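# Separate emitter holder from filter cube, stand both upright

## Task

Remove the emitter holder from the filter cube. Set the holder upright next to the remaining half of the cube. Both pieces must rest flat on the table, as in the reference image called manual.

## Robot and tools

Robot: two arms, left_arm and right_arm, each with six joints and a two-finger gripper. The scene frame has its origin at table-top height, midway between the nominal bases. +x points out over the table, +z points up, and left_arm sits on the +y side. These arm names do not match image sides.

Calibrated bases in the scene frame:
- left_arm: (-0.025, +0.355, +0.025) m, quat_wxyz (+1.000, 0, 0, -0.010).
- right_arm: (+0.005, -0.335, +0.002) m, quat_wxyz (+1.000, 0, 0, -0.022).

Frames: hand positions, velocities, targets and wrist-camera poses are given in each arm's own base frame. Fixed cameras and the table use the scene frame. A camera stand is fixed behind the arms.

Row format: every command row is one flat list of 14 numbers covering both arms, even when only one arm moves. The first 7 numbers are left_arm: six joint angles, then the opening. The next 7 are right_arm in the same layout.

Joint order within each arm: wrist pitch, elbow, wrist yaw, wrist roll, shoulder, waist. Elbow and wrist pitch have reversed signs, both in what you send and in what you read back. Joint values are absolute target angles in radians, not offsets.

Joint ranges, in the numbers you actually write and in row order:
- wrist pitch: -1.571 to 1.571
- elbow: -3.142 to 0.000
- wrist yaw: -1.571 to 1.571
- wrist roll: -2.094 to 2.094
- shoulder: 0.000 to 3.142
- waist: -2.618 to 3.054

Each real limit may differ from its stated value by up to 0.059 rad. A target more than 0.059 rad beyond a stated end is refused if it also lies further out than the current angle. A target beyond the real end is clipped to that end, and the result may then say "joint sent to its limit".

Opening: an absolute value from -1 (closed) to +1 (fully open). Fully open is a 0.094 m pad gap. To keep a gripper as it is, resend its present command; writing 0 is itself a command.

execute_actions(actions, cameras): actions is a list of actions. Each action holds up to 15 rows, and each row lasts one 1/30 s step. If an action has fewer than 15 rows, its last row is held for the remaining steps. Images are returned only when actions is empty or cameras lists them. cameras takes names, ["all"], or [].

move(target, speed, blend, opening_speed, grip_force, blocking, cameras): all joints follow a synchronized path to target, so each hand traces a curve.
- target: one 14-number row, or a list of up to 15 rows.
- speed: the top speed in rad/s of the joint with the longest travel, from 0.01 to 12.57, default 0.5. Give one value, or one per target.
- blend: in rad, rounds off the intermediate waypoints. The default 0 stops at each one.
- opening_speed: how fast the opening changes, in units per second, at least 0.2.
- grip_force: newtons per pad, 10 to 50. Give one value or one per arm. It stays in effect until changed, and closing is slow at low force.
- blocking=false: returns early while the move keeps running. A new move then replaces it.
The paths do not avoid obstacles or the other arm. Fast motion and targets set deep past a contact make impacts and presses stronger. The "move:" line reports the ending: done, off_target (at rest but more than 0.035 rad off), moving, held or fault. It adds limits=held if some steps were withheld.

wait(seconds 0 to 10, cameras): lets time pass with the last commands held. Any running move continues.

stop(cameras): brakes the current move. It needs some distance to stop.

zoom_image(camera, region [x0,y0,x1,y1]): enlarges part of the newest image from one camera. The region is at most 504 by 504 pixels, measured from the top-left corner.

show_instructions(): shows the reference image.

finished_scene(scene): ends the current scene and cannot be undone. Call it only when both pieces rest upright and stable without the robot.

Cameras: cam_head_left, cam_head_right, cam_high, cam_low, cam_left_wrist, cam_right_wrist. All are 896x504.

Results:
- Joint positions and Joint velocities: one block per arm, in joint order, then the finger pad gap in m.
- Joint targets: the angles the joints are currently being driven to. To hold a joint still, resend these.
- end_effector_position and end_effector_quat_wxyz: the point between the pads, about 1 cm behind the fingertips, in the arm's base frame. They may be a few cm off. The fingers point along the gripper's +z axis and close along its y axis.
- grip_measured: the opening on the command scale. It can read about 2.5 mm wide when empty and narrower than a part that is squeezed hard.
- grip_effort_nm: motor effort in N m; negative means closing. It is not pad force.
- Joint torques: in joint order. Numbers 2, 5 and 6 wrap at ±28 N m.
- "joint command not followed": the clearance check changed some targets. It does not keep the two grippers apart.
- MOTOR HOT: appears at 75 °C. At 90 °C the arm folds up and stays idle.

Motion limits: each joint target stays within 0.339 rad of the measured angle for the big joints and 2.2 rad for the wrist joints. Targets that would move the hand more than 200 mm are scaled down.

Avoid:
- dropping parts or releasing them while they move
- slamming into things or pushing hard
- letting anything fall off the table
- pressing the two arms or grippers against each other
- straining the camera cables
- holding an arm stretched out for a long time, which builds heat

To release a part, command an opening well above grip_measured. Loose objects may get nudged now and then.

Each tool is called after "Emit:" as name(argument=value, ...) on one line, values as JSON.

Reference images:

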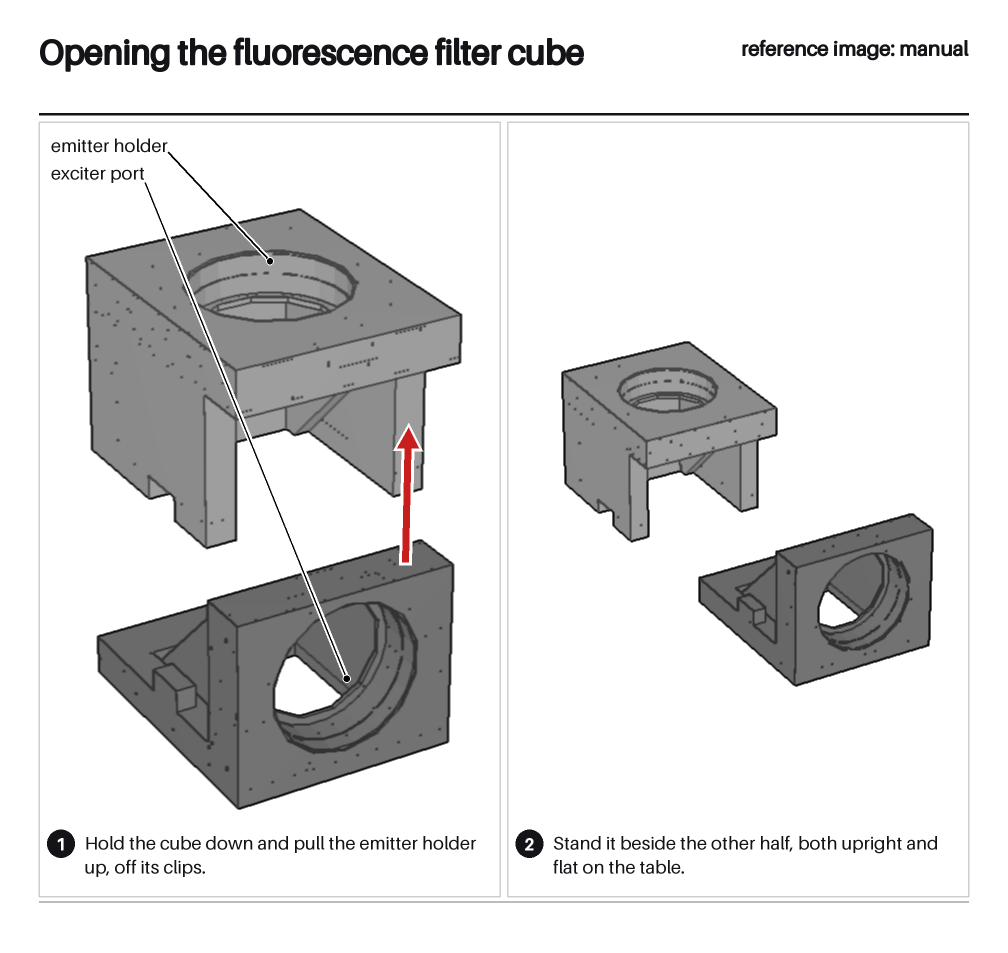

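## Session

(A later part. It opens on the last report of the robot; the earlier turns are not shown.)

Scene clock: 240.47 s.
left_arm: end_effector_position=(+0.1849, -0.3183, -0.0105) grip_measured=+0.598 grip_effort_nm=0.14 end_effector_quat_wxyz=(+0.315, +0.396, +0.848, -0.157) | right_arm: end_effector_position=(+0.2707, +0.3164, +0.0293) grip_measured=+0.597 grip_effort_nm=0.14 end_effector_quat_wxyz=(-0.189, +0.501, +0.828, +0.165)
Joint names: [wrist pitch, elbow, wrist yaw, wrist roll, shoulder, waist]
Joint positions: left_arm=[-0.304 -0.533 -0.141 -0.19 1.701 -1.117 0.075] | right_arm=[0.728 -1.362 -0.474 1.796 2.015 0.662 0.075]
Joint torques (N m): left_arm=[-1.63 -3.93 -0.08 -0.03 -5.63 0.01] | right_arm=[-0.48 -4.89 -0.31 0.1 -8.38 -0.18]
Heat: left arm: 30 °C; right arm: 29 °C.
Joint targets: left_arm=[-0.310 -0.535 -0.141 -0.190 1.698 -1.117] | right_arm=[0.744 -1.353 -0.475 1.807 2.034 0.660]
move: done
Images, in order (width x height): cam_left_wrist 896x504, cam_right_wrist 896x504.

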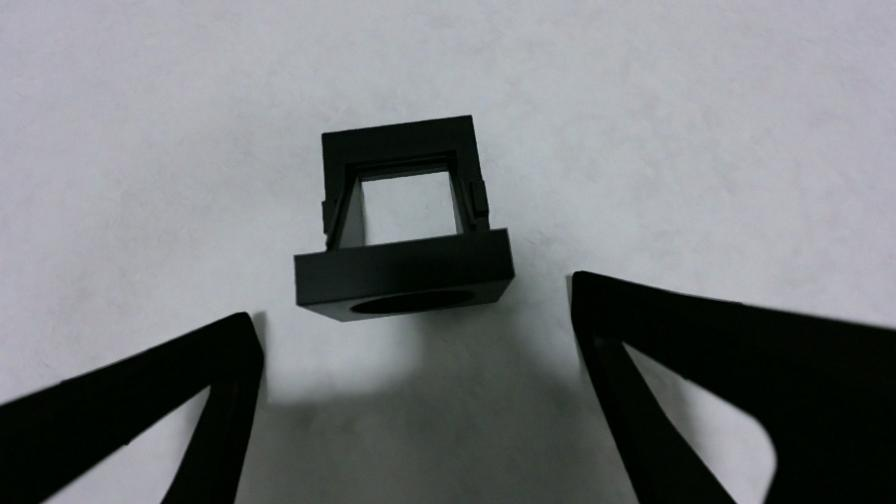

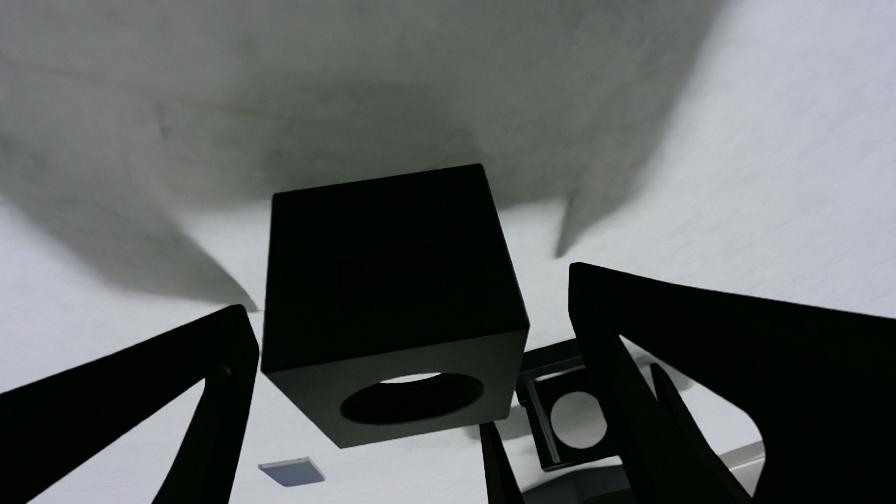

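Emit:
move(target=[[-0.31,-0.535,-0.141,-0.190,1.698,-1.117,0.85,0.744,-1.353,-0.475,1.807,2.034,0.66,0.85],[0.10,-0.476,-0.167,-0.22,1.237,-1.157,0.85,0.975,-1.49,-0.488,1.73,1.955,0.593,0.85]], speed=0.35, cameras=["all"])

Scene clock: 243.40 s.
left_arm: end_effector_position=(+0.1570, -0.2777, +0.0536) grip_measured=+0.848 grip_effort_nm=0.14 end_effector_quat_wxyz=(+0.316, +0.398, +0.846, -0.160) | right_arm: end_effector_position=(+0.2788, +0.2931, +0.0601) grip_measured=+0.847 grip_effort_nm=0.14 end_effector_quat_wxyz=(-0.197, +0.508, +0.826, +0.143)
Joint names: [wrist pitch, elbow, wrist yaw, wrist roll, shoulder, waist]
Joint positions: left_arm=[0.093 -0.487 -0.159 -0.211 1.257 -1.149 0.087] | right_arm=[0.935 -1.469 -0.48 1.732 1.992 0.601 0.087]
Joint torques (N m): left_arm=[-1.54 -4.27 -0.16 -0.13 -4.37 -0.59] | right_arm=[-0.08 -8.05 -0.4 -0.03 -12.98 -0.68]
Heat: left arm: 30 °C; right arm: 29 °C.
Joint targets: left_arm=[0.100 -0.476 -0.167 -0.220 1.237 -1.157] | right_arm=[0.975 -1.490 -0.488 1.730 1.955 0.593]
move: off_target (right_arm); right_arm: the wrist pitch is farthest, 0.040 rad from its target

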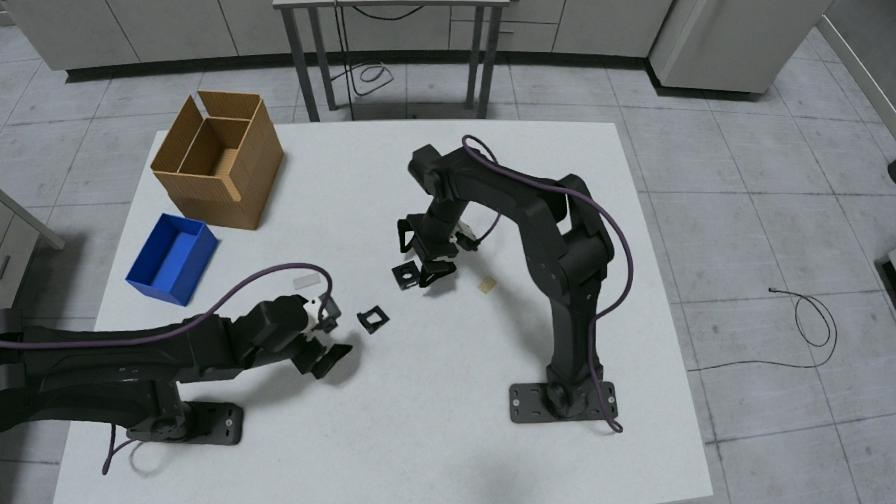

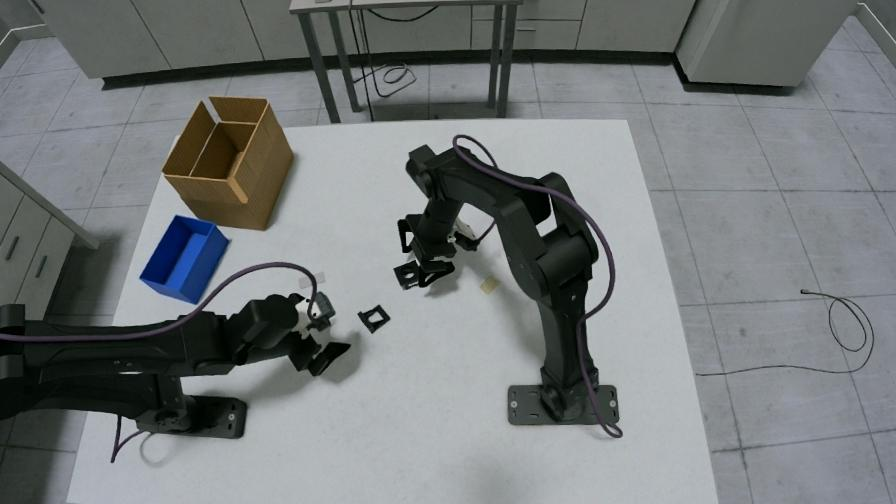

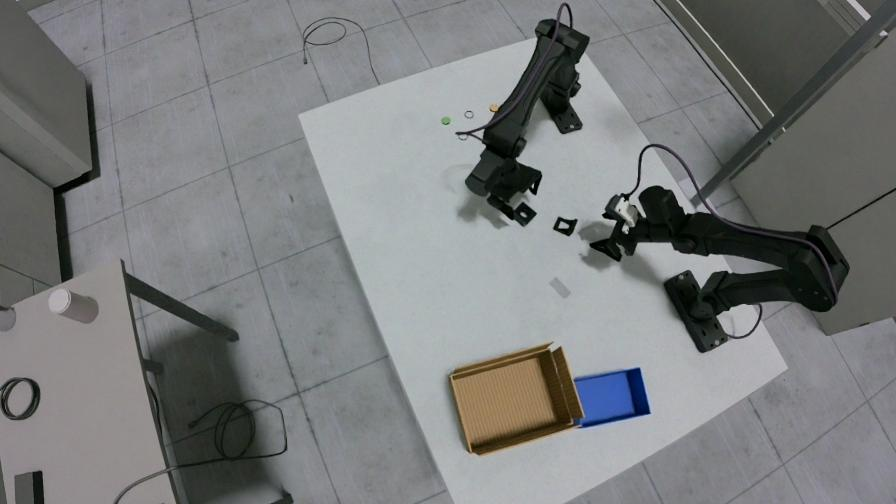

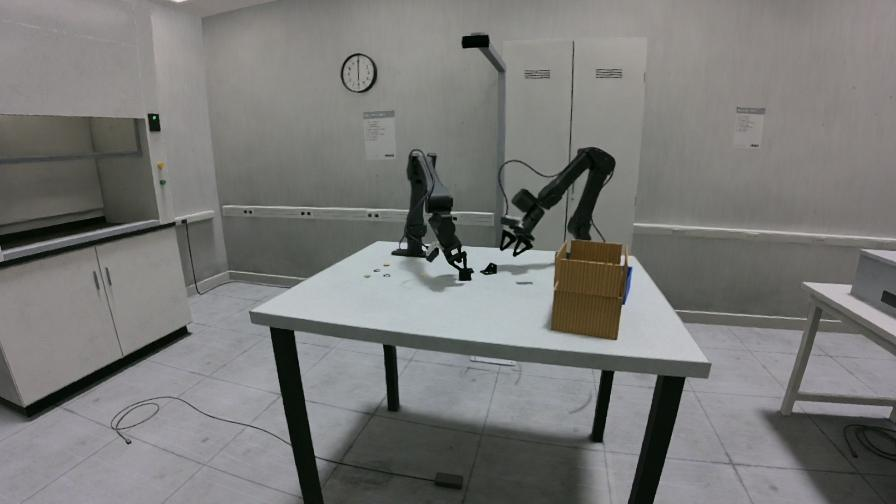

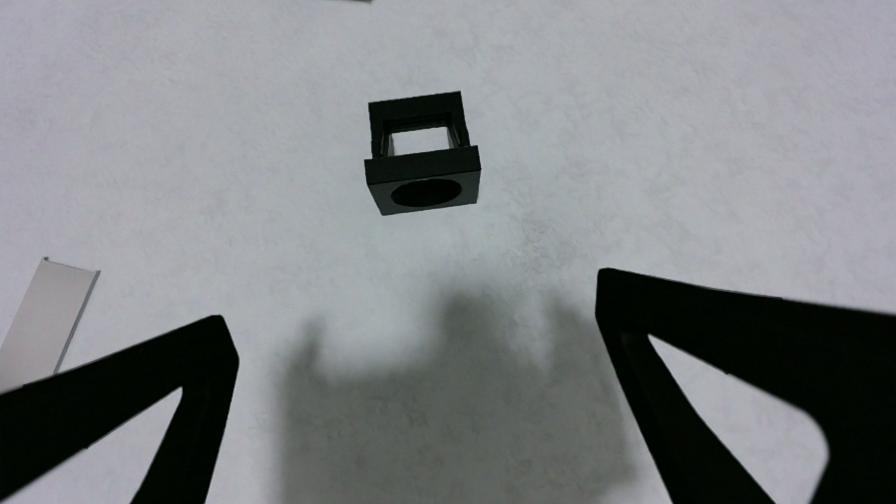

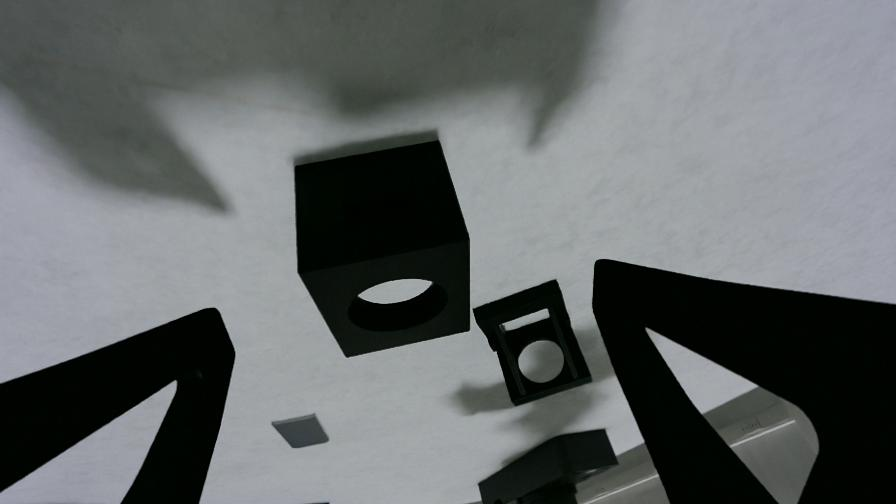

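Emit:
finished_scene(scene=1)

The scene is finished: the task was done.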